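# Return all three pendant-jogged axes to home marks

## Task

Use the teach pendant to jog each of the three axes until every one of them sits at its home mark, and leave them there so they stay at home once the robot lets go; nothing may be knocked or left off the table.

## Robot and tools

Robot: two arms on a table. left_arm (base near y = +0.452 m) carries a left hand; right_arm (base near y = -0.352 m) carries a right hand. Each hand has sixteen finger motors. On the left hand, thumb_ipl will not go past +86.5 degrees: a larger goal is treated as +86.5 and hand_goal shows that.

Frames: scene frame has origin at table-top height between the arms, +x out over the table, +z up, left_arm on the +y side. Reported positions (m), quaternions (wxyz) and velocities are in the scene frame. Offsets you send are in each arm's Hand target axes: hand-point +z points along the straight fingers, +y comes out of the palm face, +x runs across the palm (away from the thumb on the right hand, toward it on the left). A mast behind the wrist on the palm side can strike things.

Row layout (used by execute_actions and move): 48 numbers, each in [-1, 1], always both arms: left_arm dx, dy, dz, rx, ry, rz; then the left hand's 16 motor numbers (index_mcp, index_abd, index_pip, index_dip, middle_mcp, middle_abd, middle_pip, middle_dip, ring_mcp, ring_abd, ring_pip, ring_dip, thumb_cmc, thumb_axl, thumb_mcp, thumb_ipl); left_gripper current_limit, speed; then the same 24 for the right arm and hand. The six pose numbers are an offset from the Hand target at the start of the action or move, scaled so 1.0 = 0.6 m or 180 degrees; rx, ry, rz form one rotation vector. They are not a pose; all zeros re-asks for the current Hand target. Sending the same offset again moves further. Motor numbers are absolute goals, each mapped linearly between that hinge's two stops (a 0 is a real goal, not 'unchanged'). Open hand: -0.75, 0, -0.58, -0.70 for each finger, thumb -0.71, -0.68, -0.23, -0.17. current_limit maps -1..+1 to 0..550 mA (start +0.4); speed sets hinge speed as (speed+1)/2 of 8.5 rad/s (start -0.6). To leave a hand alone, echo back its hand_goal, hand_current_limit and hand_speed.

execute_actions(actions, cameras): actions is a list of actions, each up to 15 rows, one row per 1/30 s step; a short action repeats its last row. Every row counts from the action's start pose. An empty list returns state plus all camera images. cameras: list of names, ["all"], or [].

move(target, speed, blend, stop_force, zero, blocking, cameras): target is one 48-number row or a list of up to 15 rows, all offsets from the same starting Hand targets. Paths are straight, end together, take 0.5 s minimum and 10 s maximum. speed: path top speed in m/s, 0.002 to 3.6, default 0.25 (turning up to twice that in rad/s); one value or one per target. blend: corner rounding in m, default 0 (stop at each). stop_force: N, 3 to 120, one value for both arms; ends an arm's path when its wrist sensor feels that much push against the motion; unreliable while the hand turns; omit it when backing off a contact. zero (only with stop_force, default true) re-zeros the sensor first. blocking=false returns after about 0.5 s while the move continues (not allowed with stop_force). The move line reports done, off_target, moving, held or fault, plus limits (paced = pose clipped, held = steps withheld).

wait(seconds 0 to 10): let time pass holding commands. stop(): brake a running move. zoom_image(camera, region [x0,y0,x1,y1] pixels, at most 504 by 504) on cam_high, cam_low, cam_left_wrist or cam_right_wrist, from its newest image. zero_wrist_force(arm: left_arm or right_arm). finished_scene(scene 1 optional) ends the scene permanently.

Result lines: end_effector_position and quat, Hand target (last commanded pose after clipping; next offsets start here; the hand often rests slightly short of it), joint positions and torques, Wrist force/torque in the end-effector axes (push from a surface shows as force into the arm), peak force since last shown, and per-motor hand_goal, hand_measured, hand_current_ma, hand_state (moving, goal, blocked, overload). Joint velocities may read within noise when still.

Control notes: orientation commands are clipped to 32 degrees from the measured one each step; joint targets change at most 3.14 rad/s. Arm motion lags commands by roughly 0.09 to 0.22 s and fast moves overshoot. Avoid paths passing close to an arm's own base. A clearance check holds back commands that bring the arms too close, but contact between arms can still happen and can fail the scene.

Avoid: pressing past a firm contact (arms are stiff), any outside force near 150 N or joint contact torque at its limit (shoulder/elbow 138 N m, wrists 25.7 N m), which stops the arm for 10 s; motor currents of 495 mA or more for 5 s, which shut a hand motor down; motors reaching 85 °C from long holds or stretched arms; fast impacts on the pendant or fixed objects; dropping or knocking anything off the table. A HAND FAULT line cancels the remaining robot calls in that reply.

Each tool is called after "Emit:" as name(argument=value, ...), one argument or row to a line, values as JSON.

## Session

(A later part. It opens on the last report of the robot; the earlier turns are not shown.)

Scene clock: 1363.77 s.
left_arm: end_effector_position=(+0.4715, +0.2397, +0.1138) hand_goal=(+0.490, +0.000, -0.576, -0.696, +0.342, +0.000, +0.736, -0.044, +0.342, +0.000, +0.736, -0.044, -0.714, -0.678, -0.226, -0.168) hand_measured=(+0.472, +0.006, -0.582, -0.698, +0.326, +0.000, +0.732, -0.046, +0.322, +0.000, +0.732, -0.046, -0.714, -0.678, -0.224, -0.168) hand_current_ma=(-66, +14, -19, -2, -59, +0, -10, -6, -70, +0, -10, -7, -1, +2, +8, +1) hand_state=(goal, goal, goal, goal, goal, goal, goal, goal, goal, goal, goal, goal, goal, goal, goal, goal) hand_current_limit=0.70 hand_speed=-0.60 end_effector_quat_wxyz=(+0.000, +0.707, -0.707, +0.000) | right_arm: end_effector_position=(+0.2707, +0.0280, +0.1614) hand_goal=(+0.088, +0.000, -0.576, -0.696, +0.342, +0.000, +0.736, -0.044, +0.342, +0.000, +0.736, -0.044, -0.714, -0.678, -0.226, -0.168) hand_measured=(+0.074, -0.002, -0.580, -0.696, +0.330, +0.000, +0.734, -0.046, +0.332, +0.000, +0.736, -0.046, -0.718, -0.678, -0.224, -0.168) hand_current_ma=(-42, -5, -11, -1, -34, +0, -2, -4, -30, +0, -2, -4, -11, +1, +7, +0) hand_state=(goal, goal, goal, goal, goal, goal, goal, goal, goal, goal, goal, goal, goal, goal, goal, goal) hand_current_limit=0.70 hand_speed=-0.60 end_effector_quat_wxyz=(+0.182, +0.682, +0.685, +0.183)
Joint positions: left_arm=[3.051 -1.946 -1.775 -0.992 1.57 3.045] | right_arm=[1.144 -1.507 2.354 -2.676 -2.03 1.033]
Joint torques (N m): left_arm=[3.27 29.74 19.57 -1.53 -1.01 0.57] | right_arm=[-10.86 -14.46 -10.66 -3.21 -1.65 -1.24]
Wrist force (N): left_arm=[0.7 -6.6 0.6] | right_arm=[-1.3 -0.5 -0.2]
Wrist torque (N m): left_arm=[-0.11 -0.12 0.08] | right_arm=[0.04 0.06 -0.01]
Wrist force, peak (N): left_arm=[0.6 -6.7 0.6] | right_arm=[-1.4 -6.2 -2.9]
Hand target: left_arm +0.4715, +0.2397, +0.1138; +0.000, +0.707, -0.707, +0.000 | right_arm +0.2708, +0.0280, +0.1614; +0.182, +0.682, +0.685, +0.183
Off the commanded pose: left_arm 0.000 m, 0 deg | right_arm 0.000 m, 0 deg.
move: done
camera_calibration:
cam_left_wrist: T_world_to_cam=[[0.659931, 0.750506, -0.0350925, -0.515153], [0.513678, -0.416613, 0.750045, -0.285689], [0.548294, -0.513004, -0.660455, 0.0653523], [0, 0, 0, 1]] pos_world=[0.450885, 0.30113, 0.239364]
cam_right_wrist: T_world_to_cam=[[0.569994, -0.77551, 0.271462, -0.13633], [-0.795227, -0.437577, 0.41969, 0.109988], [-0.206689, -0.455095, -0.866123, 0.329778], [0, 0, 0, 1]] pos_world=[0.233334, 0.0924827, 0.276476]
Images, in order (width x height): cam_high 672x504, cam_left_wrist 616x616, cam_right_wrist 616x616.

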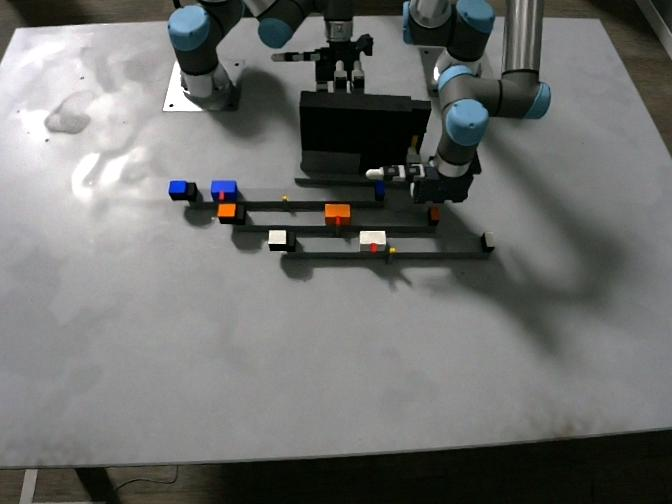

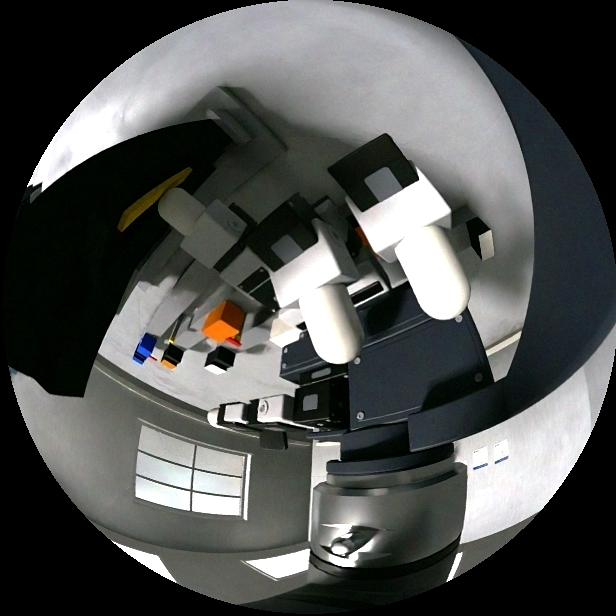

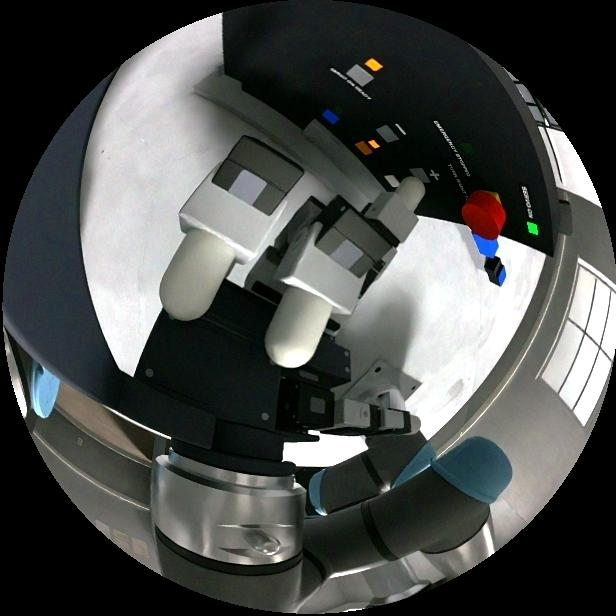

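Emit:
move(
  target=[0,0,0,0,0,0,0.49,0,-0.576,-0.696,0.342,0,0.737,-0.043,0.342,0,0.737,-0.043,-0.714,-0.678,-0.226,-0.168,0.7,-0.6,-0.0105,-0.0535,0.0636,0,0,0,0.089,0,-0.576,-0.696,0.342,0,0.737,-0.043,0.342,0,0.737,-0.043,-0.714,-0.678,-0.226,-0.168,0.7,-0.6],
  speed=0.08,
  cameras=["cam_right_wrist"],
)

Emit:
zoom_image(
  camera="cam_right_wrist",
  region=[290, 80, 490, 280],
)

Scene clock: 1410.27 s.
left_arm: end_effector_position=(+0.4715, +0.2397, +0.1138) hand_goal=(+0.490, +0.000, -0.576, -0.696, +0.342, +0.000, +0.736, -0.044, +0.342, +0.000, +0.736, -0.044, -0.714, -0.678, -0.226, -0.168) hand_measured=(+0.472, +0.006, -0.582, -0.698, +0.326, +0.000, +0.732, -0.046, +0.322, +0.000, +0.732, -0.046, -0.714, -0.678, -0.224, -0.168) hand_current_ma=(-66, +14, -19, -2, -59, +0, -10, -6, -70, +0, -10, -7, -1, +2, +8, +1) hand_state=(goal, goal, goal, goal, goal, goal, goal, goal, goal, goal, goal, goal, goal, goal, goal, goal) hand_current_limit=0.70 hand_speed=-0.60 end_effector_quat_wxyz=(+0.000, +0.707, -0.707, +0.000) | right_arm: end_effector_position=(+0.2620, +0.0217, +0.1123) hand_goal=(+0.088, +0.000, -0.576, -0.696, +0.342, +0.000, +0.736, -0.044, +0.342, +0.000, +0.736, -0.044, -0.714, -0.678, -0.226, -0.168) hand_measured=(+0.074, -0.002, -0.580, -0.696, +0.330, +0.000, +0.734, -0.046, +0.332, +0.000, +0.736, -0.046, -0.718, -0.678, -0.224, -0.168) hand_current_ma=(-42, -5, -11, -1, -34, +0, -2, -4, -30, +0, -2, -4, -11, +1, +7, +0) hand_state=(goal, goal, goal, goal, goal, goal, goal, goal, goal, goal, goal, goal, goal, goal, goal, goal) hand_current_limit=0.70 hand_speed=-0.60 end_effector_quat_wxyz=(+0.182, +0.681, +0.685, +0.183)
Joint positions: left_arm=[3.051 -1.946 -1.775 -0.992 1.57 3.045] | right_arm=[1.157 -1.389 2.419 -2.853 -2.033 1.047]
Joint torques (N m): left_arm=[3.37 29.03 18.81 -1.69 -0.85 0.47] | right_arm=[-9.51 -14.54 -23.81 -3.24 -1.9 -1.31]
Wrist force (N): left_arm=[0.5 -6.3 0.4] | right_arm=[-1.5 -0.3 -0.1]
Wrist torque (N m): left_arm=[-0.06 -0.11 0.06] | right_arm=[0.04 0.13 -0.04]
Wrist force, peak (N): left_arm=[0.6 -6.8 0.7] | right_arm=[-1.7 -1.1 0.5]
Hand target: left_arm +0.4715, +0.2397, +0.1138; +0.000, +0.707, -0.707, +0.000 | right_arm +0.2621, +0.0217, +0.1123; +0.182, +0.682, +0.685, +0.183
Off the commanded pose: left_arm 0.000 m, 0 deg | right_arm 0.000 m, 0 deg.
move: done
camera_calibration:
cam_right_wrist: T_world_to_cam=[[0.570082, -0.775425, 0.271517, -0.123045], [-0.795162, -0.437603, 0.419787, 0.120841], [-0.206697, -0.455213, -0.866058, 0.282537], [0, 0, 0, 1]] pos_world=[0.224634, 0.0860825, 0.227376]
Images, in order (width x height): cam_right_wrist 616x616.

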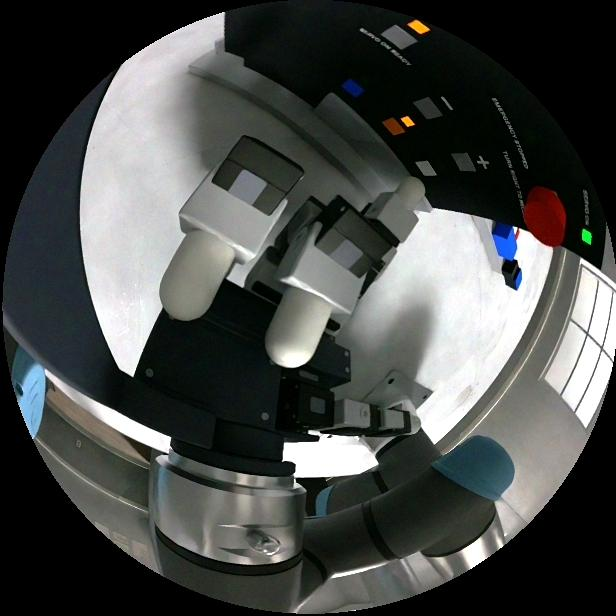

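Scaled by 2.520 from the camera's 616x616 image, which has a finer 880x880 frame.

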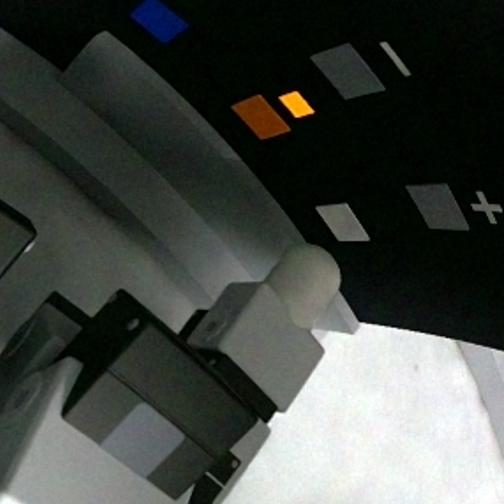

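Emit:
move(
  target=[0,0,0,0,0,0,0.49,0,-0.576,-0.696,0.342,0,0.737,-0.043,0.342,0,0.737,-0.043,-0.714,-0.678,-0.226,-0.168,0.7,-0.6,0,0.0433,0.025,0,0,0,0.089,0,-0.576,-0.696,0.342,0,0.737,-0.043,0.342,0,0.737,-0.043,-0.714,-0.678,-0.226,-0.168,0.7,-0.6],
  speed=0.008,
  stop_force=6,
)

Emit:
wait(
  seconds=0.3,
)

Emit:
move(
  target=[0,0,0,0,0,0,0.49,0,-0.576,-0.696,0.342,0,0.737,-0.043,0.342,0,0.737,-0.043,-0.714,-0.678,-0.226,-0.168,0.7,-0.6,0,-0.01732,-0.01,0,0,0,0.089,0,-0.576,-0.696,0.342,0,0.737,-0.043,0.342,0,0.737,-0.043,-0.714,-0.678,-0.226,-0.168,0.7,-0.6],
  speed=0.05,
  cameras=["cam_right_wrist","cam_high"],
)

Emit:
zoom_image(
  camera="cam_right_wrist",
  region=[340, 20, 600, 260],
)

Emit:
zoom_image(
  camera="cam_high",
  region=[320, 190, 400, 260],
)

Scene clock: 1426.87 s.
left_arm: end_effector_position=(+0.4715, +0.2397, +0.1138) hand_goal=(+0.490, +0.000, -0.576, -0.696, +0.342, +0.000, +0.736, -0.044, +0.342, +0.000, +0.736, -0.044, -0.714, -0.678, -0.226, -0.168) hand_measured=(+0.472, +0.006, -0.582, -0.698, +0.326, +0.000, +0.732, -0.046, +0.322, +0.000, +0.732, -0.046, -0.714, -0.678, -0.224, -0.168) hand_current_ma=(-66, +14, -19, -2, -59, +0, -10, -6, -70, +0, -10, -7, -1, +2, +8, +1) hand_state=(goal, goal, goal, goal, goal, goal, goal, goal, goal, goal, goal, goal, goal, goal, goal, goal) hand_current_limit=0.70 hand_speed=-0.60 end_effector_quat_wxyz=(+0.000, +0.707, -0.707, +0.000) | right_arm: end_effector_position=(+0.2783, +0.0218, +0.1123) hand_goal=(+0.088, +0.000, -0.576, -0.696, +0.342, +0.000, +0.736, -0.044, +0.342, +0.000, +0.736, -0.044, -0.714, -0.678, -0.226, -0.168) hand_measured=(+0.074, -0.004, -0.580, -0.696, +0.330, +0.000, +0.734, -0.046, +0.332, +0.000, +0.736, -0.046, -0.718, -0.678, -0.224, -0.168) hand_current_ma=(-40, -6, -10, -1, -34, +0, -2, -4, -30, +0, -2, -4, -11, +1, +7, +0) hand_state=(goal, goal, goal, goal, goal, goal, goal, goal, goal, goal, goal, goal, goal, goal, goal, goal) hand_current_limit=0.70 hand_speed=-0.60 end_effector_quat_wxyz=(+0.182, +0.682, +0.685, +0.183)
Joint positions: left_arm=[3.051 -1.946 -1.775 -0.992 1.57 3.045] | right_arm=[1.118 -1.378 2.413 -2.876 -2.023 1.006]
Joint torques (N m): left_arm=[3.28 29.69 18.45 -1.57 -0.88 0.37] | right_arm=[12.25 -26.02 -4.49 -1.09 -3.46 0.03]
Wrist force (N): left_arm=[0.5 -6.3 0.3] | right_arm=[-1.6 -7.3 -2.8]
Wrist torque (N m): left_arm=[-0.05 -0.10 0.06] | right_arm=[-0.08 0.04 0.11]
Wrist force, peak (N): left_arm=[0.7 -6.9 0.6] | right_arm=[-1.6 -12.8 -5.5]
Hand target: left_arm +0.4715, +0.2397, +0.1138; +0.000, +0.707, -0.707, +0.000 | right_arm +0.2783, +0.0218, +0.1123; +0.182, +0.682, +0.685, +0.183 (not the last commanded pose)
Off the commanded pose: left_arm 0.000 m, 0 deg | right_arm 0.014 m, 0 deg.
move: contact (right_arm)

Scene clock: 1427.17 s.
left_arm: end_effector_position=(+0.4715, +0.2397, +0.1138) hand_goal=(+0.490, +0.000, -0.576, -0.696, +0.342, +0.000, +0.736, -0.044, +0.342, +0.000, +0.736, -0.044, -0.714, -0.678, -0.226, -0.168) hand_measured=(+0.472, +0.006, -0.582, -0.698, +0.326, +0.000, +0.732, -0.046, +0.322, +0.000, +0.732, -0.046, -0.714, -0.678, -0.224, -0.168) hand_current_ma=(-66, +14, -19, -2, -59, +0, -10, -6, -70, +0, -10, -7, -1, +2, +8, +1) hand_state=(goal, goal, goal, goal, goal, goal, goal, goal, goal, goal, goal, goal, goal, goal, goal, goal) hand_current_limit=0.70 hand_speed=-0.60 end_effector_quat_wxyz=(+0.000, +0.707, -0.707, +0.000) | right_arm: end_effector_position=(+0.2783, +0.0218, +0.1123) hand_goal=(+0.088, +0.000, -0.576, -0.696, +0.342, +0.000, +0.736, -0.044, +0.342, +0.000, +0.736, -0.044, -0.714, -0.678, -0.226, -0.168) hand_measured=(+0.074, -0.004, -0.580, -0.696, +0.330, +0.000, +0.734, -0.046, +0.332, +0.000, +0.736, -0.046, -0.718, -0.678, -0.224, -0.168) hand_current_ma=(-40, -6, -10, -1, -34, +0, -2, -4, -30, +0, -2, -4, -11, +1, +7, +0) hand_state=(goal, goal, goal, goal, goal, goal, goal, goal, goal, goal, goal, goal, goal, goal, goal, goal) hand_current_limit=0.70 hand_speed=-0.60 end_effector_quat_wxyz=(+0.182, +0.682, +0.685, +0.183)
Joint positions: left_arm=[3.051 -1.946 -1.775 -0.992 1.57 3.045] | right_arm=[1.118 -1.378 2.413 -2.876 -2.023 1.006]
Joint torques (N m): left_arm=[3.39 29.11 18.34 -1.66 -1.08 0.33] | right_arm=[12.06 -27.95 -4.39 -1.03 -3.33 -0.32]
Wrist force (N): left_arm=[0.8 -6.3 0.6] | right_arm=[-1.4 -7.1 -3.1]
Wrist torque (N m): left_arm=[-0.09 -0.12 0.08] | right_arm=[-0.05 0.02 0.12]
Wrist force, peak (N): left_arm=[0.7 -6.6 0.6] | right_arm=[-1.6 -7.3 -2.9]
Hand target: left_arm +0.4715, +0.2397, +0.1138; +0.000, +0.707, -0.707, +0.000 | right_arm +0.2783, +0.0218, +0.1123; +0.182, +0.682, +0.685, +0.183 (not the last commanded pose)
Off the commanded pose: left_arm 0.000 m, 0 deg | right_arm 0.014 m, 0 deg.
wait: 0.30 s; at rest by 0.17 s

Scene clock: 1427.90 s.
left_arm: end_effector_position=(+0.4715, +0.2397, +0.1138) hand_goal=(+0.490, +0.000, -0.576, -0.696, +0.342, +0.000, +0.736, -0.044, +0.342, +0.000, +0.736, -0.044, -0.714, -0.678, -0.226, -0.168) hand_measured=(+0.472, +0.006, -0.582, -0.698, +0.326, +0.000, +0.732, -0.046, +0.322, +0.000, +0.732, -0.046, -0.714, -0.678, -0.224, -0.168) hand_current_ma=(-66, +14, -19, -2, -59, +0, -10, -6, -70, +0, -10, -7, -1, +2, +8, +1) hand_state=(goal, goal, goal, goal, goal, goal, goal, goal, goal, goal, goal, goal, goal, goal, goal, goal) hand_current_limit=0.70 hand_speed=-0.60 end_effector_quat_wxyz=(+0.000, +0.707, -0.707, +0.000) | right_arm: end_effector_position=(+0.2662, +0.0217, +0.1123) hand_goal=(+0.088, +0.000, -0.576, -0.696, +0.342, +0.000, +0.736, -0.044, +0.342, +0.000, +0.736, -0.044, -0.714, -0.678, -0.226, -0.168) hand_measured=(+0.074, -0.002, -0.580, -0.696, +0.330, +0.000, +0.734, -0.046, +0.332, +0.000, +0.736, -0.046, -0.718, -0.678, -0.224, -0.168) hand_current_ma=(-40, -5, -10, -1, -34, +0, -2, -4, -30, +0, -2, -4, -11, +1, +7, +0) hand_state=(goal, goal, goal, goal, goal, goal, goal, goal, goal, goal, goal, goal, goal, goal, goal, goal) hand_current_limit=0.70 hand_speed=-0.60 end_effector_quat_wxyz=(+0.182, +0.681, +0.685, +0.183) end_effector_velocity=(+0.000, +0.000, -0.001) end_effector_angular_velocity=(-0.001, +0.002, +0.003)
Joint positions: left_arm=[3.051 -1.946 -1.775 -0.992 1.57 3.045] | right_arm=[1.147 -1.386 2.418 -2.859 -2.031 1.036]
Joint velocities: left_arm=[within noise] | right_arm=[-0.001 0.001 0.001 -0.002 0.002 -0.005]
Joint torques (N m): left_arm=[4.11 29.51 18.26 -1.62 -0.93 0.3] | right_arm=[-13.95 -14.34 -12.31 -4.81 -0.66 -1.16]
Wrist force (N): left_arm=[0.8 -6.6 0.7] | right_arm=[-1.5 -0.5 -0.2]
Wrist torque (N m): left_arm=[-0.13 -0.13 0.09] | right_arm=[0.03 0.13 -0.01]
Wrist force, peak (N): left_arm=[0.9 -7.0 0.8] | right_arm=[-1.4 -7.3 -2.9]
Hand target: left_arm +0.4715, +0.2397, +0.1138; +0.000, +0.707, -0.707, +0.000 | right_arm +0.2663, +0.0217, +0.1123; +0.182, +0.682, +0.685, +0.183
Off the commanded pose: left_arm 0.000 m, 0 deg | right_arm 0.000 m, 0 deg.
move: done
camera_calibration:
cam_right_wrist: T_world_to_cam=[[0.570098, -0.77539, 0.271584, -0.125384], [-0.795153, -0.437583, 0.419825, 0.124212], [-0.206688, -0.455293, -0.866019, 0.283447], [0, 0, 0, 1]] pos_world=[0.228834, 0.0861822, 0.227375]
Images, in order (width x height): cam_high 672x504, cam_right_wrist 616x616.

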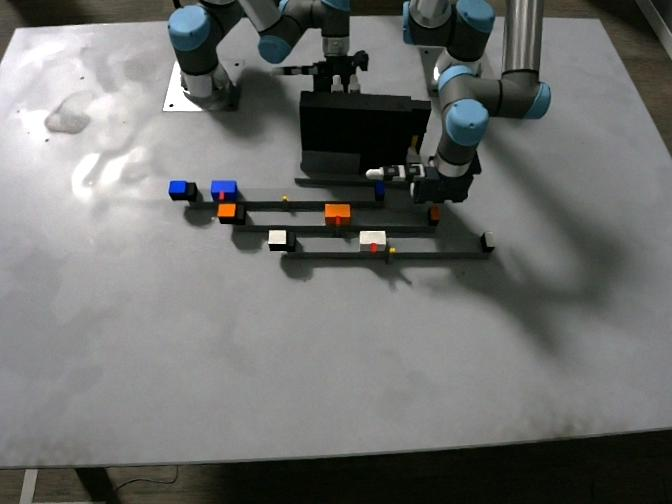

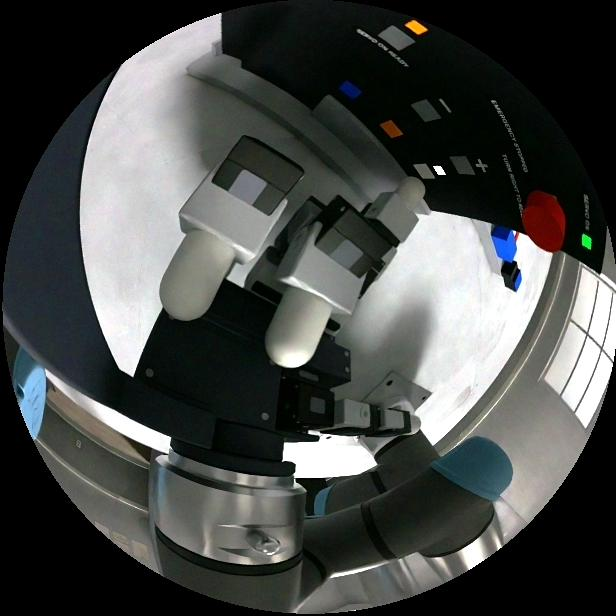

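Scaled by 1.938 from the camera's 616x616 image, which has a finer 880x880 frame.

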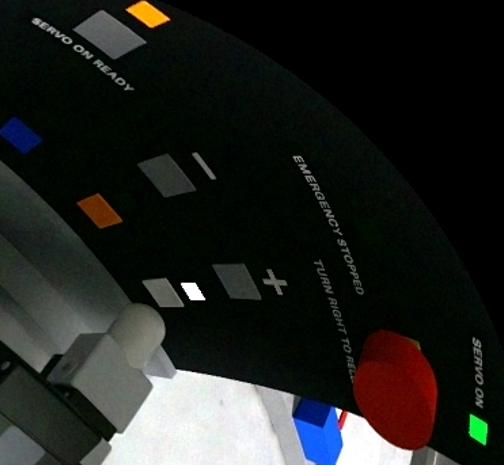

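Scaled by 6.300.

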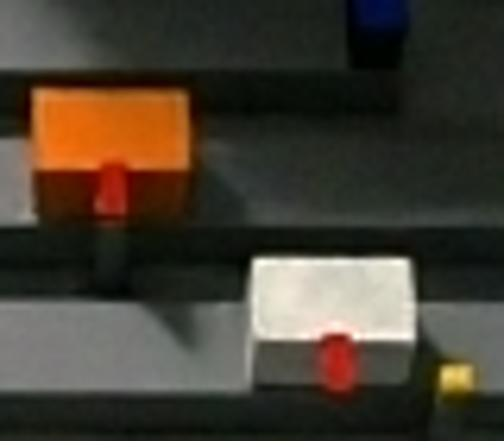

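Emit:
move(
  target=[0,0,0,0,0,0,0.49,0,-0.576,-0.696,0.342,0,0.737,-0.043,0.342,0,0.737,-0.043,-0.714,-0.678,-0.226,-0.168,0.7,-0.6,0.0822,0.0418,-0.0663,0,0,0,0.089,0,-0.576,-0.696,0.342,0,0.737,-0.043,0.342,0,0.737,-0.043,-0.714,-0.678,-0.226,-0.168,0.7,-0.6],
  speed=0.08,
  cameras=["cam_right_wrist"],
)

Emit:
zoom_image(
  camera="cam_right_wrist",
  region=[290, 80, 490, 280],
)

Emit:
move(
  target=[0,0,0,0,0,0,0.49,0,-0.576,-0.696,0.342,0,0.737,-0.043,0.342,0,0.737,-0.043,-0.714,-0.678,-0.226,-0.168,0.7,-0.6,0,0.0318,0.0183,0,0,0,0.089,0,-0.576,-0.696,0.342,0,0.737,-0.043,0.342,0,0.737,-0.043,-0.714,-0.678,-0.226,-0.168,0.7,-0.6],
  speed=0.008,
  stop_force=6,
  cameras=["cam_high"],
)

Emit:
zoom_image(
  camera="cam_high",
  region=[340, 190, 420, 260],
)

Emit:
wait(
  seconds=3,
  cameras=["cam_high"],
)

Emit:
zoom_image(
  camera="cam_high",
  region=[340, 190, 420, 260],
)

Emit:
move(
  target=[0,0,0,0,0,0,0.49,0,-0.576,-0.696,0.342,0,0.737,-0.043,0.342,0,0.737,-0.043,-0.714,-0.678,-0.226,-0.168,0.7,-0.6,0,-0.01155,-0.00667,0,0,0,0.089,0,-0.576,-0.696,0.342,0,0.737,-0.043,0.342,0,0.737,-0.043,-0.714,-0.678,-0.226,-0.168,0.7,-0.6],
  speed=0.05,
  cameras=["cam_right_wrist","cam_high"],
)

Emit:
zoom_image(
  camera="cam_high",
  region=[340, 190, 420, 260],
)

Scene clock: 1448.27 s.
left_arm: end_effector_position=(+0.4715, +0.2397, +0.1138) hand_goal=(+0.490, +0.000, -0.576, -0.696, +0.342, +0.000, +0.736, -0.044, +0.342, +0.000, +0.736, -0.044, -0.714, -0.678, -0.226, -0.168) hand_measured=(+0.472, +0.006, -0.582, -0.698, +0.326, +0.000, +0.732, -0.046, +0.322, +0.000, +0.732, -0.046, -0.714, -0.678, -0.224, -0.168) hand_current_ma=(-66, +14, -19, -2, -59, +0, -10, -6, -70, +0, -10, -7, -1, +2, +8, +1) hand_state=(goal, goal, goal, goal, goal, goal, goal, goal, goal, goal, goal, goal, goal, goal, goal, goal) hand_current_limit=0.70 hand_speed=-0.60 end_effector_quat_wxyz=(+0.000, +0.707, -0.707, +0.000) | right_arm: end_effector_position=(+0.2679, +0.0711, +0.1593) hand_goal=(+0.088, +0.000, -0.576, -0.696, +0.342, +0.000, +0.736, -0.044, +0.342, +0.000, +0.736, -0.044, -0.714, -0.678, -0.226, -0.168) hand_measured=(+0.074, -0.002, -0.580, -0.696, +0.330, +0.000, +0.734, -0.046, +0.332, +0.000, +0.736, -0.046, -0.718, -0.678, -0.224, -0.168) hand_current_ma=(-40, -4, -10, -1, -34, +0, -2, -4, -30, +0, -2, -4, -11, +1, +7, +0) hand_state=(goal, goal, goal, goal, goal, goal, goal, goal, goal, goal, goal, goal, goal, goal, goal, goal) hand_current_limit=0.70 hand_speed=-0.60 end_effector_quat_wxyz=(+0.182, +0.682, +0.685, +0.183)
Joint positions: left_arm=[3.051 -1.946 -1.775 -0.992 1.57 3.045] | right_arm=[1.196 -1.415 2.245 -2.634 -2.042 1.09]
Joint torques (N m): left_arm=[2.65 29.28 17.73 -1.69 -0.9 0.21] | right_arm=[-12.55 -16.5 -14.74 -3.04 0.56 -1.26]
Wrist force (N): left_arm=[0.8 -6.7 0.8] | right_arm=[-1.6 -0.4 0.5]
Wrist torque (N m): left_arm=[-0.15 -0.13 0.09] | right_arm=[-0.03 0.11 -0.04]
Wrist force, peak (N): left_arm=[0.7 -6.9 0.6] | right_arm=[-2.3 -0.8 0.6]
Hand target: left_arm +0.4715, +0.2397, +0.1138; +0.000, +0.707, -0.707, +0.000 | right_arm +0.2680, +0.0710, +0.1593; +0.182, +0.682, +0.685, +0.183
Off the commanded pose: left_arm 0.000 m, 0 deg | right_arm 0.000 m, 0 deg.
move: done
camera_calibration:
cam_right_wrist: T_world_to_cam=[[0.570036, -0.775484, 0.271449, -0.100911], [-0.795249, -0.437727, 0.419492, 0.127576], [-0.206489, -0.454995, -0.866223, 0.347025], [0, 0, 0, 1]] pos_world=[0.230634, 0.135483, 0.274476]
Images, in order (width x height): cam_right_wrist 616x616.

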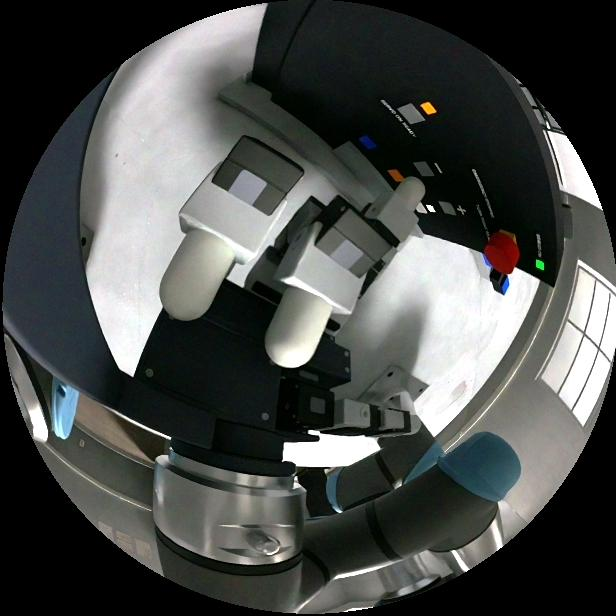

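Scaled by 2.520 from the camera's 616x616 image, which has a finer 880x880 frame.

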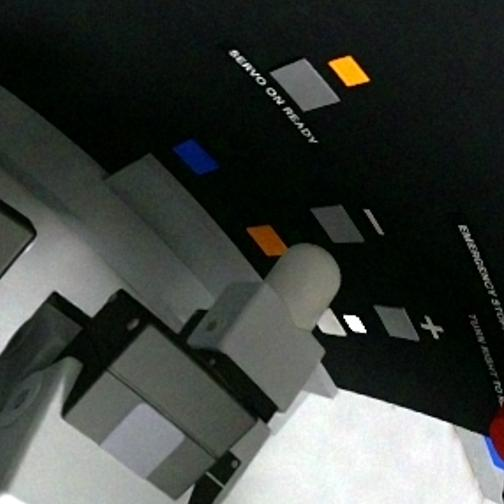

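Scene clock: 1451.47 s.
left_arm: end_effector_position=(+0.4715, +0.2397, +0.1138) hand_goal=(+0.490, +0.000, -0.576, -0.696, +0.342, +0.000, +0.736, -0.044, +0.342, +0.000, +0.736, -0.044, -0.714, -0.678, -0.226, -0.168) hand_measured=(+0.472, +0.006, -0.582, -0.698, +0.326, +0.000, +0.732, -0.046, +0.322, +0.000, +0.732, -0.046, -0.714, -0.678, -0.224, -0.168) hand_current_ma=(-66, +14, -19, -2, -59, +0, -10, -6, -70, +0, -10, -7, -1, +2, +8, +1) hand_state=(goal, goal, goal, goal, goal, goal, goal, goal, goal, goal, goal, goal, goal, goal, goal, goal) hand_current_limit=0.70 hand_speed=-0.60 end_effector_quat_wxyz=(+0.000, +0.707, -0.707, +0.000) | right_arm: end_effector_position=(+0.2829, +0.0711, +0.1593) hand_goal=(+0.088, +0.000, -0.576, -0.696, +0.342, +0.000, +0.736, -0.044, +0.342, +0.000, +0.736, -0.044, -0.714, -0.678, -0.226, -0.168) hand_measured=(+0.074, -0.004, -0.580, -0.696, +0.330, +0.000, +0.734, -0.046, +0.332, +0.000, +0.736, -0.046, -0.718, -0.678, -0.224, -0.168) hand_current_ma=(-39, -6, -9, -1, -34, +0, -2, -4, -30, +0, -2, -4, -11, +1, +7, +0) hand_state=(goal, goal, goal, goal, goal, goal, goal, goal, goal, goal, goal, goal, goal, goal, goal, goal) hand_current_limit=0.70 hand_speed=-0.60 end_effector_quat_wxyz=(+0.182, +0.682, +0.685, +0.183)
Joint positions: left_arm=[3.051 -1.946 -1.775 -0.992 1.57 3.045] | right_arm=[1.164 -1.406 2.24 -2.652 -2.035 1.055]
Joint torques (N m): left_arm=[2.77 29.59 18.56 -1.51 -0.91 0.26] | right_arm=[11.84 -28.53 -7.08 -0.85 -3.41 0.29]
Wrist force (N): left_arm=[0.8 -6.7 0.9] | right_arm=[-1.5 -6.1 -2.4]
Wrist torque (N m): left_arm=[-0.15 -0.13 0.10] | right_arm=[-0.01 0.03 0.09]
Wrist force, peak (N): left_arm=[0.8 -6.8 0.7] | right_arm=[-1.7 -11.3 -5.1]
Hand target: left_arm +0.4715, +0.2397, +0.1138; +0.000, +0.707, -0.707, +0.000 | right_arm +0.2829, +0.0711, +0.1593; +0.182, +0.682, +0.685, +0.183 (not the last commanded pose)
Off the commanded pose: left_arm 0.000 m, 0 deg | right_arm 0.007 m, 0 deg.
move: contact (right_arm)
Images, in order (width x height): cam_high 672x504.

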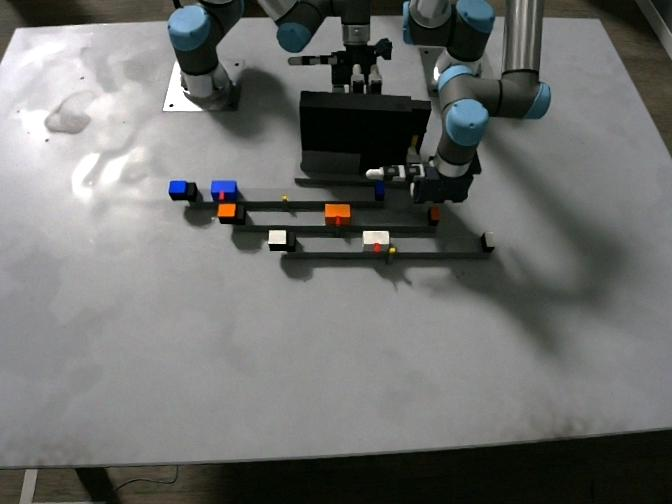

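Scaled by 6.300.

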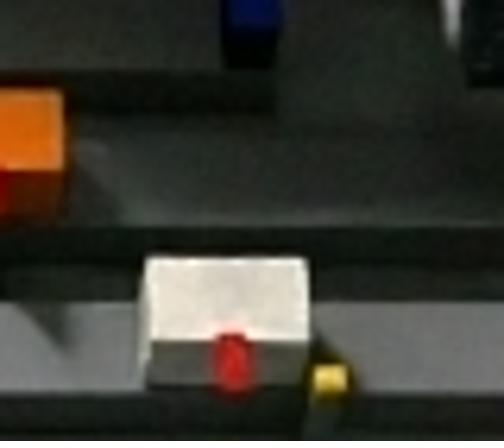

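Scene clock: 1454.47 s.
left_arm: end_effector_position=(+0.4715, +0.2397, +0.1138) hand_goal=(+0.490, +0.000, -0.576, -0.696, +0.342, +0.000, +0.736, -0.044, +0.342, +0.000, +0.736, -0.044, -0.714, -0.678, -0.226, -0.168) hand_measured=(+0.472, +0.006, -0.582, -0.698, +0.326, +0.000, +0.732, -0.046, +0.322, +0.000, +0.732, -0.046, -0.714, -0.678, -0.224, -0.168) hand_current_ma=(-66, +14, -19, -2, -59, +0, -10, -6, -70, +0, -10, -7, -1, +2, +8, +1) hand_state=(goal, goal, goal, goal, goal, goal, goal, goal, goal, goal, goal, goal, goal, goal, goal, goal) hand_current_limit=0.70 hand_speed=-0.60 end_effector_quat_wxyz=(+0.000, +0.707, -0.707, +0.000) | right_arm: end_effector_position=(+0.2829, +0.0711, +0.1593) hand_goal=(+0.088, +0.000, -0.576, -0.696, +0.342, +0.000, +0.736, -0.044, +0.342, +0.000, +0.736, -0.044, -0.714, -0.678, -0.226, -0.168) hand_measured=(+0.074, -0.004, -0.580, -0.696, +0.330, +0.000, +0.734, -0.046, +0.332, +0.000, +0.736, -0.046, -0.718, -0.678, -0.224, -0.168) hand_current_ma=(-39, -6, -9, -1, -34, +0, -2, -4, -30, +0, -2, -4, -11, +1, +7, +0) hand_state=(goal, goal, goal, goal, goal, goal, goal, goal, goal, goal, goal, goal, goal, goal, goal, goal) hand_current_limit=0.70 hand_speed=-0.60 end_effector_quat_wxyz=(+0.182, +0.682, +0.685, +0.183)
Joint positions: left_arm=[3.051 -1.946 -1.775 -0.992 1.57 3.045] | right_arm=[1.164 -1.406 2.24 -2.652 -2.035 1.055]
Joint torques (N m): left_arm=[2.72 29.51 17.36 -1.49 -0.89 0.04] | right_arm=[11.16 -28.8 -7.7 -0.55 -1.88 -0.77]
Wrist force (N): left_arm=[0.9 -6.5 0.5] | right_arm=[-1.7 -6.2 -2.7]
Wrist torque (N m): left_arm=[-0.10 -0.14 0.09] | right_arm=[0.00 0.05 0.08]
Wrist force, peak (N): left_arm=[0.5 -6.9 0.8] | right_arm=[-1.8 -6.2 -2.7]
Hand target: left_arm +0.4715, +0.2397, +0.1138; +0.000, +0.707, -0.707, +0.000 | right_arm +0.2829, +0.0711, +0.1593; +0.182, +0.682, +0.685, +0.183 (not the last commanded pose)
Off the commanded pose: left_arm 0.000 m, 0 deg | right_arm 0.007 m, 0 deg.
wait: 3.00 s; at rest by 0.17 s
Images, in order (width x height): cam_high 672x504.

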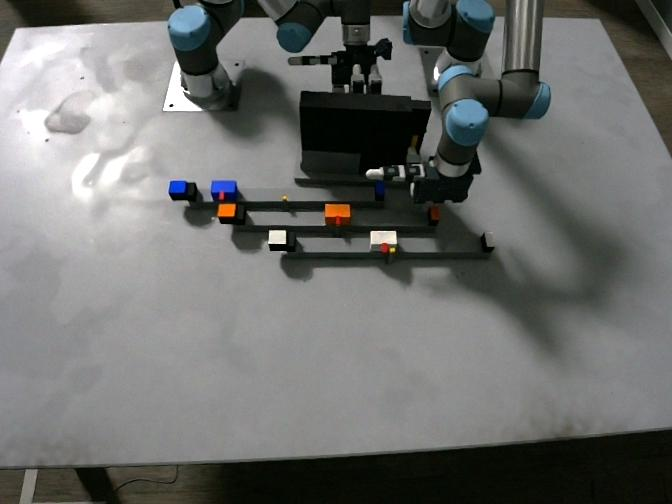

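Scaled by 6.300.

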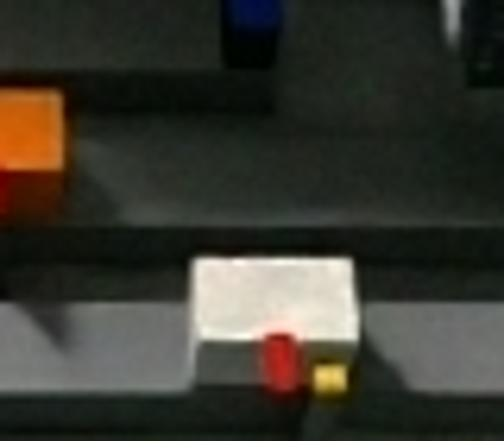

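Scene clock: 1455.17 s.
left_arm: end_effector_position=(+0.4715, +0.2397, +0.1138) hand_goal=(+0.490, +0.000, -0.576, -0.696, +0.342, +0.000, +0.736, -0.044, +0.342, +0.000, +0.736, -0.044, -0.714, -0.678, -0.226, -0.168) hand_measured=(+0.472, +0.006, -0.582, -0.698, +0.326, +0.000, +0.732, -0.046, +0.322, +0.000, +0.732, -0.046, -0.714, -0.678, -0.224, -0.168) hand_current_ma=(-66, +14, -19, -2, -59, +0, -10, -6, -70, +0, -10, -7, -1, +2, +8, +1) hand_state=(goal, goal, goal, goal, goal, goal, goal, goal, goal, goal, goal, goal, goal, goal, goal, goal) hand_current_limit=0.70 hand_speed=-0.60 end_effector_quat_wxyz=(+0.000, +0.707, -0.707, +0.000) | right_arm: end_effector_position=(+0.2748, +0.0711, +0.1593) hand_goal=(+0.088, +0.000, -0.576, -0.696, +0.342, +0.000, +0.736, -0.044, +0.342, +0.000, +0.736, -0.044, -0.714, -0.678, -0.226, -0.168) hand_measured=(+0.074, -0.002, -0.580, -0.696, +0.330, +0.000, +0.734, -0.046, +0.332, +0.000, +0.736, -0.046, -0.718, -0.678, -0.224, -0.168) hand_current_ma=(-39, -5, -9, -1, -34, +0, -2, -4, -30, +0, -2, -4, -11, +1, +7, +0) hand_state=(goal, goal, goal, goal, goal, goal, goal, goal, goal, goal, goal, goal, goal, goal, goal, goal) hand_current_limit=0.70 hand_speed=-0.60 end_effector_quat_wxyz=(+0.182, +0.682, +0.685, +0.183)
Joint positions: left_arm=[3.051 -1.946 -1.775 -0.992 1.57 3.045] | right_arm=[1.181 -1.411 2.243 -2.642 -2.039 1.074]
Joint torques (N m): left_arm=[2.88 29.41 17.74 -1.55 -0.91 0.12] | right_arm=[-11.34 -19.65 -10.7 -2.95 -1.87 -0.99]
Wrist force (N): left_arm=[0.7 -6.6 0.5] | right_arm=[-1.6 -0.3 -0.1]
Wrist torque (N m): left_arm=[-0.11 -0.12 0.08] | right_arm=[0.05 0.12 -0.06]
Wrist force, peak (N): left_arm=[0.6 -6.8 0.7] | right_arm=[-1.6 -5.9 -2.5]
Hand target: left_arm +0.4715, +0.2397, +0.1138; +0.000, +0.707, -0.707, +0.000 | right_arm +0.2749, +0.0711, +0.1593; +0.182, +0.682, +0.685, +0.183
Off the commanded pose: left_arm 0.000 m, 0 deg | right_arm 0.000 m, 0 deg.
move: done
camera_calibration:
cam_right_wrist: T_world_to_cam=[[0.570066, -0.775461, 0.27145, -0.104771], [-0.795171, -0.437623, 0.419749, 0.132922], [-0.206706, -0.455134, -0.866098, 0.348378], [0, 0, 0, 1]] pos_world=[0.237434, 0.135483, 0.274376]
Images, in order (width x height): cam_high 672x504, cam_right_wrist 616x616.

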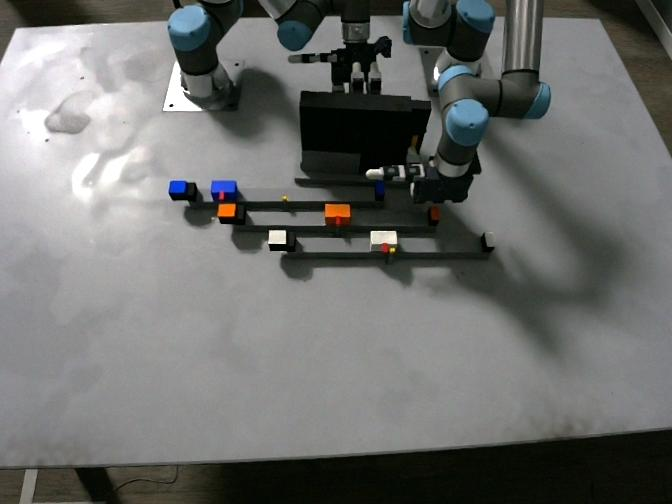

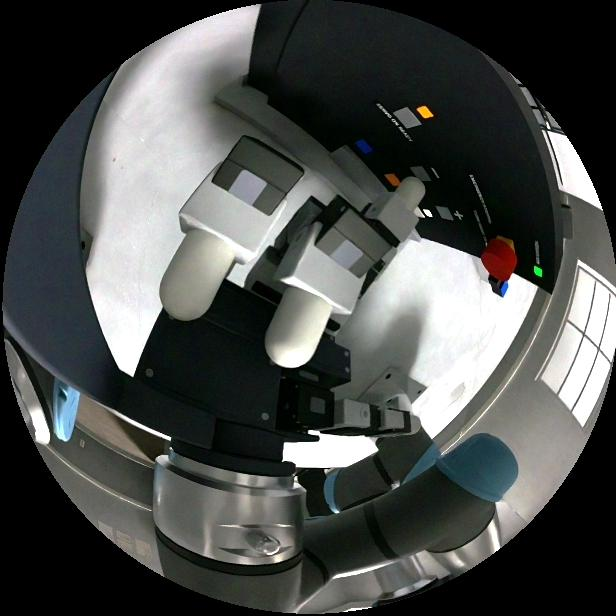

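Scaled by 6.300.

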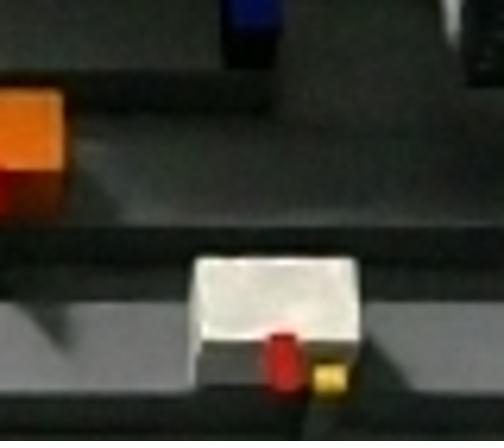

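Emit:
move(
  target=[0,0,0,0,0,0,0.49,0,-0.576,-0.696,0.342,0,0.737,-0.043,0.342,0,0.737,-0.043,-0.714,-0.678,-0.226,-0.168,0.7,-0.6,0,0.0117,0.00675,0,0,0,0.089,0,-0.576,-0.696,0.342,0,0.737,-0.043,0.342,0,0.737,-0.043,-0.714,-0.678,-0.226,-0.168,0.7,-0.6],
  speed=0.02,
  cameras=["cam_high"],
)

Emit:
zoom_image(
  camera="cam_high",
  region=[340, 190, 420, 260],
)

Emit:
wait(
  seconds=1.6,
)

Emit:
move(
  target=[0,0,0,0,0,0,0.49,0,-0.576,-0.696,0.342,0,0.737,-0.043,0.342,0,0.737,-0.043,-0.714,-0.678,-0.226,-0.168,0.7,-0.6,0,-0.0117,-0.00675,0,0,0,0.089,0,-0.576,-0.696,0.342,0,0.737,-0.043,0.342,0,0.737,-0.043,-0.714,-0.678,-0.226,-0.168,0.7,-0.6],
  speed=0.05,
  cameras=["cam_right_wrist","cam_high"],
)

Emit:
zoom_image(
  camera="cam_high",
  region=[340, 190, 420, 260],
)

Scene clock: 1497.53 s.
left_arm: end_effector_position=(+0.4715, +0.2397, +0.1138) hand_goal=(+0.490, +0.000, -0.576, -0.696, +0.342, +0.000, +0.736, -0.044, +0.342, +0.000, +0.736, -0.044, -0.714, -0.678, -0.226, -0.168) hand_measured=(+0.472, +0.006, -0.582, -0.698, +0.326, +0.000, +0.732, -0.046, +0.322, +0.000, +0.732, -0.046, -0.714, -0.678, -0.224, -0.168) hand_current_ma=(-66, +14, -19, -2, -59, +0, -10, -6, -70, +0, -10, -7, -1, +2, +8, +1) hand_state=(goal, goal, goal, goal, goal, goal, goal, goal, goal, goal, goal, goal, goal, goal, goal, goal) hand_current_limit=0.70 hand_speed=-0.60 end_effector_quat_wxyz=(+0.000, +0.707, -0.707, +0.000) | right_arm: end_effector_position=(+0.2832, +0.0711, +0.1592) hand_goal=(+0.088, +0.000, -0.576, -0.696, +0.342, +0.000, +0.736, -0.044, +0.342, +0.000, +0.736, -0.044, -0.714, -0.678, -0.226, -0.168) hand_measured=(+0.076, -0.004, -0.580, -0.696, +0.330, +0.000, +0.734, -0.046, +0.332, +0.000, +0.736, -0.046, -0.718, -0.678, -0.224, -0.168) hand_current_ma=(-38, -6, -8, -1, -34, +0, -2, -4, -30, +0, -2, -4, -11, +1, +7, +0) hand_state=(goal, goal, goal, goal, goal, goal, goal, goal, goal, goal, goal, goal, goal, goal, goal, goal) hand_current_limit=0.70 hand_speed=-0.60 end_effector_quat_wxyz=(+0.182, +0.682, +0.685, +0.183) end_effector_velocity=(+0.000, +0.000, +0.001) end_effector_angular_velocity=(+0.004, -0.001, -0.005)
Joint positions: left_arm=[3.051 -1.946 -1.775 -0.992 1.57 3.045] | right_arm=[1.163 -1.406 2.24 -2.653 -2.034 1.055]
Joint velocities: left_arm=[within noise] | right_arm=[-0.001 -0.001 -0.001 0 0 0.005]
Joint torques (N m): left_arm=[2.54 29.38 17.6 -1.63 -0.92 -0.04] | right_arm=[9.56 -25.09 -25.28 -3.59 -2.7 0.78]
Wrist force (N): left_arm=[0.7 -6.7 0.5] | right_arm=[-1.8 -10.2 -4.8]
Wrist torque (N m): left_arm=[-0.12 -0.12 0.08] | right_arm=[-0.01 0.01 0.17]
Wrist force, peak (N): left_arm=[0.8 -6.9 0.8] | right_arm=[-1.8 -10.2 -4.8]
Hand target: left_arm +0.4715, +0.2397, +0.1138; +0.000, +0.707, -0.707, +0.000 | right_arm +0.2830, +0.0711, +0.1593; +0.182, +0.682, +0.685, +0.183
Off the commanded pose: left_arm 0.000 m, 0 deg | right_arm 0.000 m, 0 deg.
move: done
Images, in order (width x height): cam_high 672x504.

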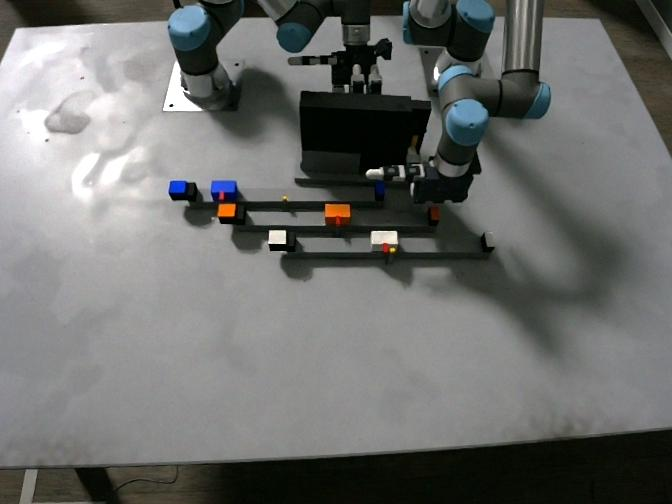

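Scaled by 6.300.

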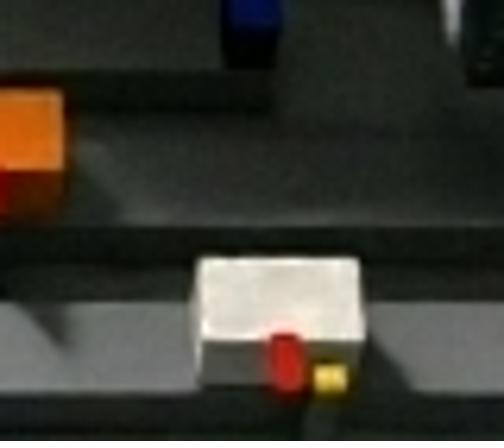

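Scene clock: 1499.13 s.
left_arm: end_effector_position=(+0.4715, +0.2397, +0.1138) hand_goal=(+0.490, +0.000, -0.576, -0.696, +0.342, +0.000, +0.736, -0.044, +0.342, +0.000, +0.736, -0.044, -0.714, -0.678, -0.226, -0.168) hand_measured=(+0.472, +0.006, -0.582, -0.698, +0.326, +0.000, +0.732, -0.046, +0.322, +0.000, +0.732, -0.046, -0.714, -0.678, -0.224, -0.168) hand_current_ma=(-66, +14, -19, -2, -59, +0, -10, -6, -70, +0, -10, -7, -1, +2, +8, +1) hand_state=(goal, goal, goal, goal, goal, goal, goal, goal, goal, goal, goal, goal, goal, goal, goal, goal) hand_current_limit=0.70 hand_speed=-0.60 end_effector_quat_wxyz=(+0.000, +0.707, -0.707, +0.000) | right_arm: end_effector_position=(+0.2830, +0.0711, +0.1593) hand_goal=(+0.088, +0.000, -0.576, -0.696, +0.342, +0.000, +0.736, -0.044, +0.342, +0.000, +0.736, -0.044, -0.714, -0.678, -0.226, -0.168) hand_measured=(+0.076, -0.004, -0.580, -0.696, +0.330, +0.000, +0.734, -0.046, +0.332, +0.000, +0.736, -0.046, -0.718, -0.678, -0.224, -0.168) hand_current_ma=(-38, -6, -8, -1, -34, +0, -2, -4, -30, +0, -2, -4, -11, +1, +7, +0) hand_state=(goal, goal, goal, goal, goal, goal, goal, goal, goal, goal, goal, goal, goal, goal, goal, goal) hand_current_limit=0.70 hand_speed=-0.60 end_effector_quat_wxyz=(+0.182, +0.682, +0.685, +0.183)
Joint positions: left_arm=[3.051 -1.946 -1.775 -0.992 1.57 3.045] | right_arm=[1.164 -1.406 2.24 -2.652 -2.035 1.055]
Joint torques (N m): left_arm=[3.21 29.39 17.96 -1.69 -0.85 0.16] | right_arm=[11.25 -28.31 -7.48 -0.81 -3.63 0.92]
Wrist force (N): left_arm=[0.8 -6.4 0.7] | right_arm=[-1.3 -8.4 -3.5]
Wrist torque (N m): left_arm=[-0.10 -0.14 0.08] | right_arm=[-0.05 -0.03 0.16]
Wrist force, peak (N): left_arm=[0.6 -7.0 0.7] | right_arm=[-1.8 -10.0 -4.6]
Hand target: left_arm +0.4715, +0.2397, +0.1138; +0.000, +0.707, -0.707, +0.000 | right_arm +0.2830, +0.0711, +0.1593; +0.182, +0.682, +0.685, +0.183
Off the commanded pose: left_arm 0.000 m, 0 deg | right_arm 0.000 m, 0 deg.
wait: 1.60 s; at rest by 0.17 s

Scene clock: 1499.83 s.
left_arm: end_effector_position=(+0.4715, +0.2397, +0.1138) hand_goal=(+0.490, +0.000, -0.576, -0.696, +0.342, +0.000, +0.736, -0.044, +0.342, +0.000, +0.736, -0.044, -0.714, -0.678, -0.226, -0.168) hand_measured=(+0.472, +0.006, -0.582, -0.698, +0.326, +0.000, +0.732, -0.046, +0.322, +0.000, +0.732, -0.046, -0.714, -0.678, -0.224, -0.168) hand_current_ma=(-66, +14, -19, -2, -59, +0, -10, -6, -70, +0, -10, -7, -1, +2, +8, +1) hand_state=(goal, goal, goal, goal, goal, goal, goal, goal, goal, goal, goal, goal, goal, goal, goal, goal) hand_current_limit=0.70 hand_speed=-0.60 end_effector_quat_wxyz=(+0.000, +0.707, -0.707, +0.000) | right_arm: end_effector_position=(+0.2748, +0.0711, +0.1593) hand_goal=(+0.088, +0.000, -0.576, -0.696, +0.342, +0.000, +0.736, -0.044, +0.342, +0.000, +0.736, -0.044, -0.714, -0.678, -0.226, -0.168) hand_measured=(+0.076, -0.002, -0.580, -0.696, +0.330, +0.000, +0.734, -0.046, +0.332, +0.000, +0.736, -0.046, -0.718, -0.678, -0.224, -0.168) hand_current_ma=(-38, -5, -8, -1, -34, +0, -2, -4, -30, +0, -2, -4, -11, +1, +7, +0) hand_state=(goal, goal, goal, goal, goal, goal, goal, goal, goal, goal, goal, goal, goal, goal, goal, goal) hand_current_limit=0.70 hand_speed=-0.60 end_effector_quat_wxyz=(+0.182, +0.682, +0.685, +0.183)
Joint positions: left_arm=[3.051 -1.946 -1.775 -0.992 1.57 3.045] | right_arm=[1.181 -1.411 2.243 -2.642 -2.039 1.074]
Joint torques (N m): left_arm=[2.98 29.64 17.09 -1.6 -0.88 0] | right_arm=[-10.15 -20.59 -11.33 -2.77 -1.81 -1.33]
Wrist force (N): left_arm=[0.9 -6.6 0.7] | right_arm=[-1.6 -0.4 0.0]
Wrist torque (N m): left_arm=[-0.12 -0.13 0.09] | right_arm=[0.02 0.12 -0.06]
Wrist force, peak (N): left_arm=[0.6 -6.8 0.8] | right_arm=[-1.6 -8.2 -3.4]
Hand target: left_arm +0.4715, +0.2397, +0.1138; +0.000, +0.707, -0.707, +0.000 | right_arm +0.2749, +0.0711, +0.1593; +0.182, +0.682, +0.685, +0.183
Off the commanded pose: left_arm 0.000 m, 0 deg | right_arm 0.000 m, 0 deg.
move: done
camera_calibration:
cam_right_wrist: T_world_to_cam=[[0.570066, -0.775461, 0.27145, -0.104771], [-0.795171, -0.437623, 0.419749, 0.132922], [-0.206706, -0.455134, -0.866098, 0.348378], [0, 0, 0, 1]] pos_world=[0.237434, 0.135483, 0.274376]
Images, in order (width x height): cam_high 672x504, cam_right_wrist 616x616.

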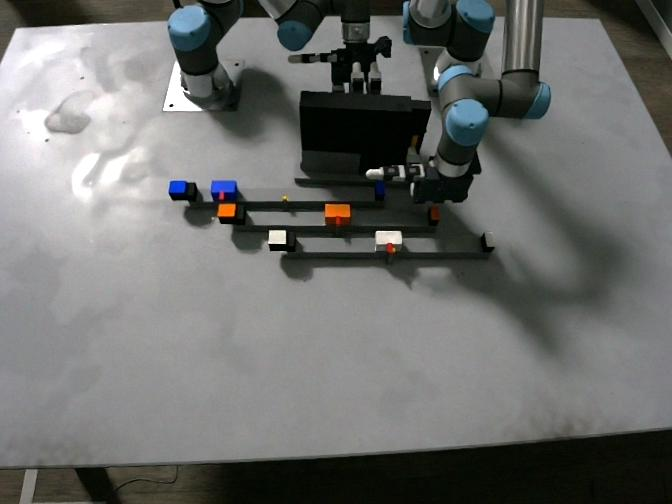

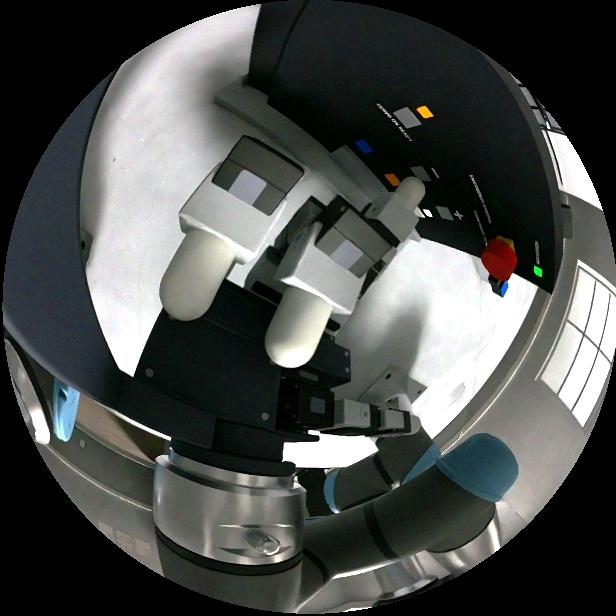

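Scaled by 6.300.

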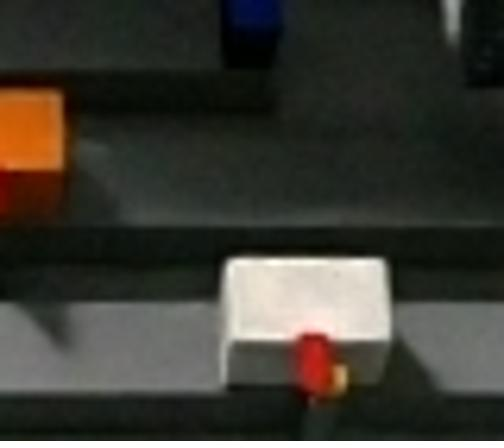

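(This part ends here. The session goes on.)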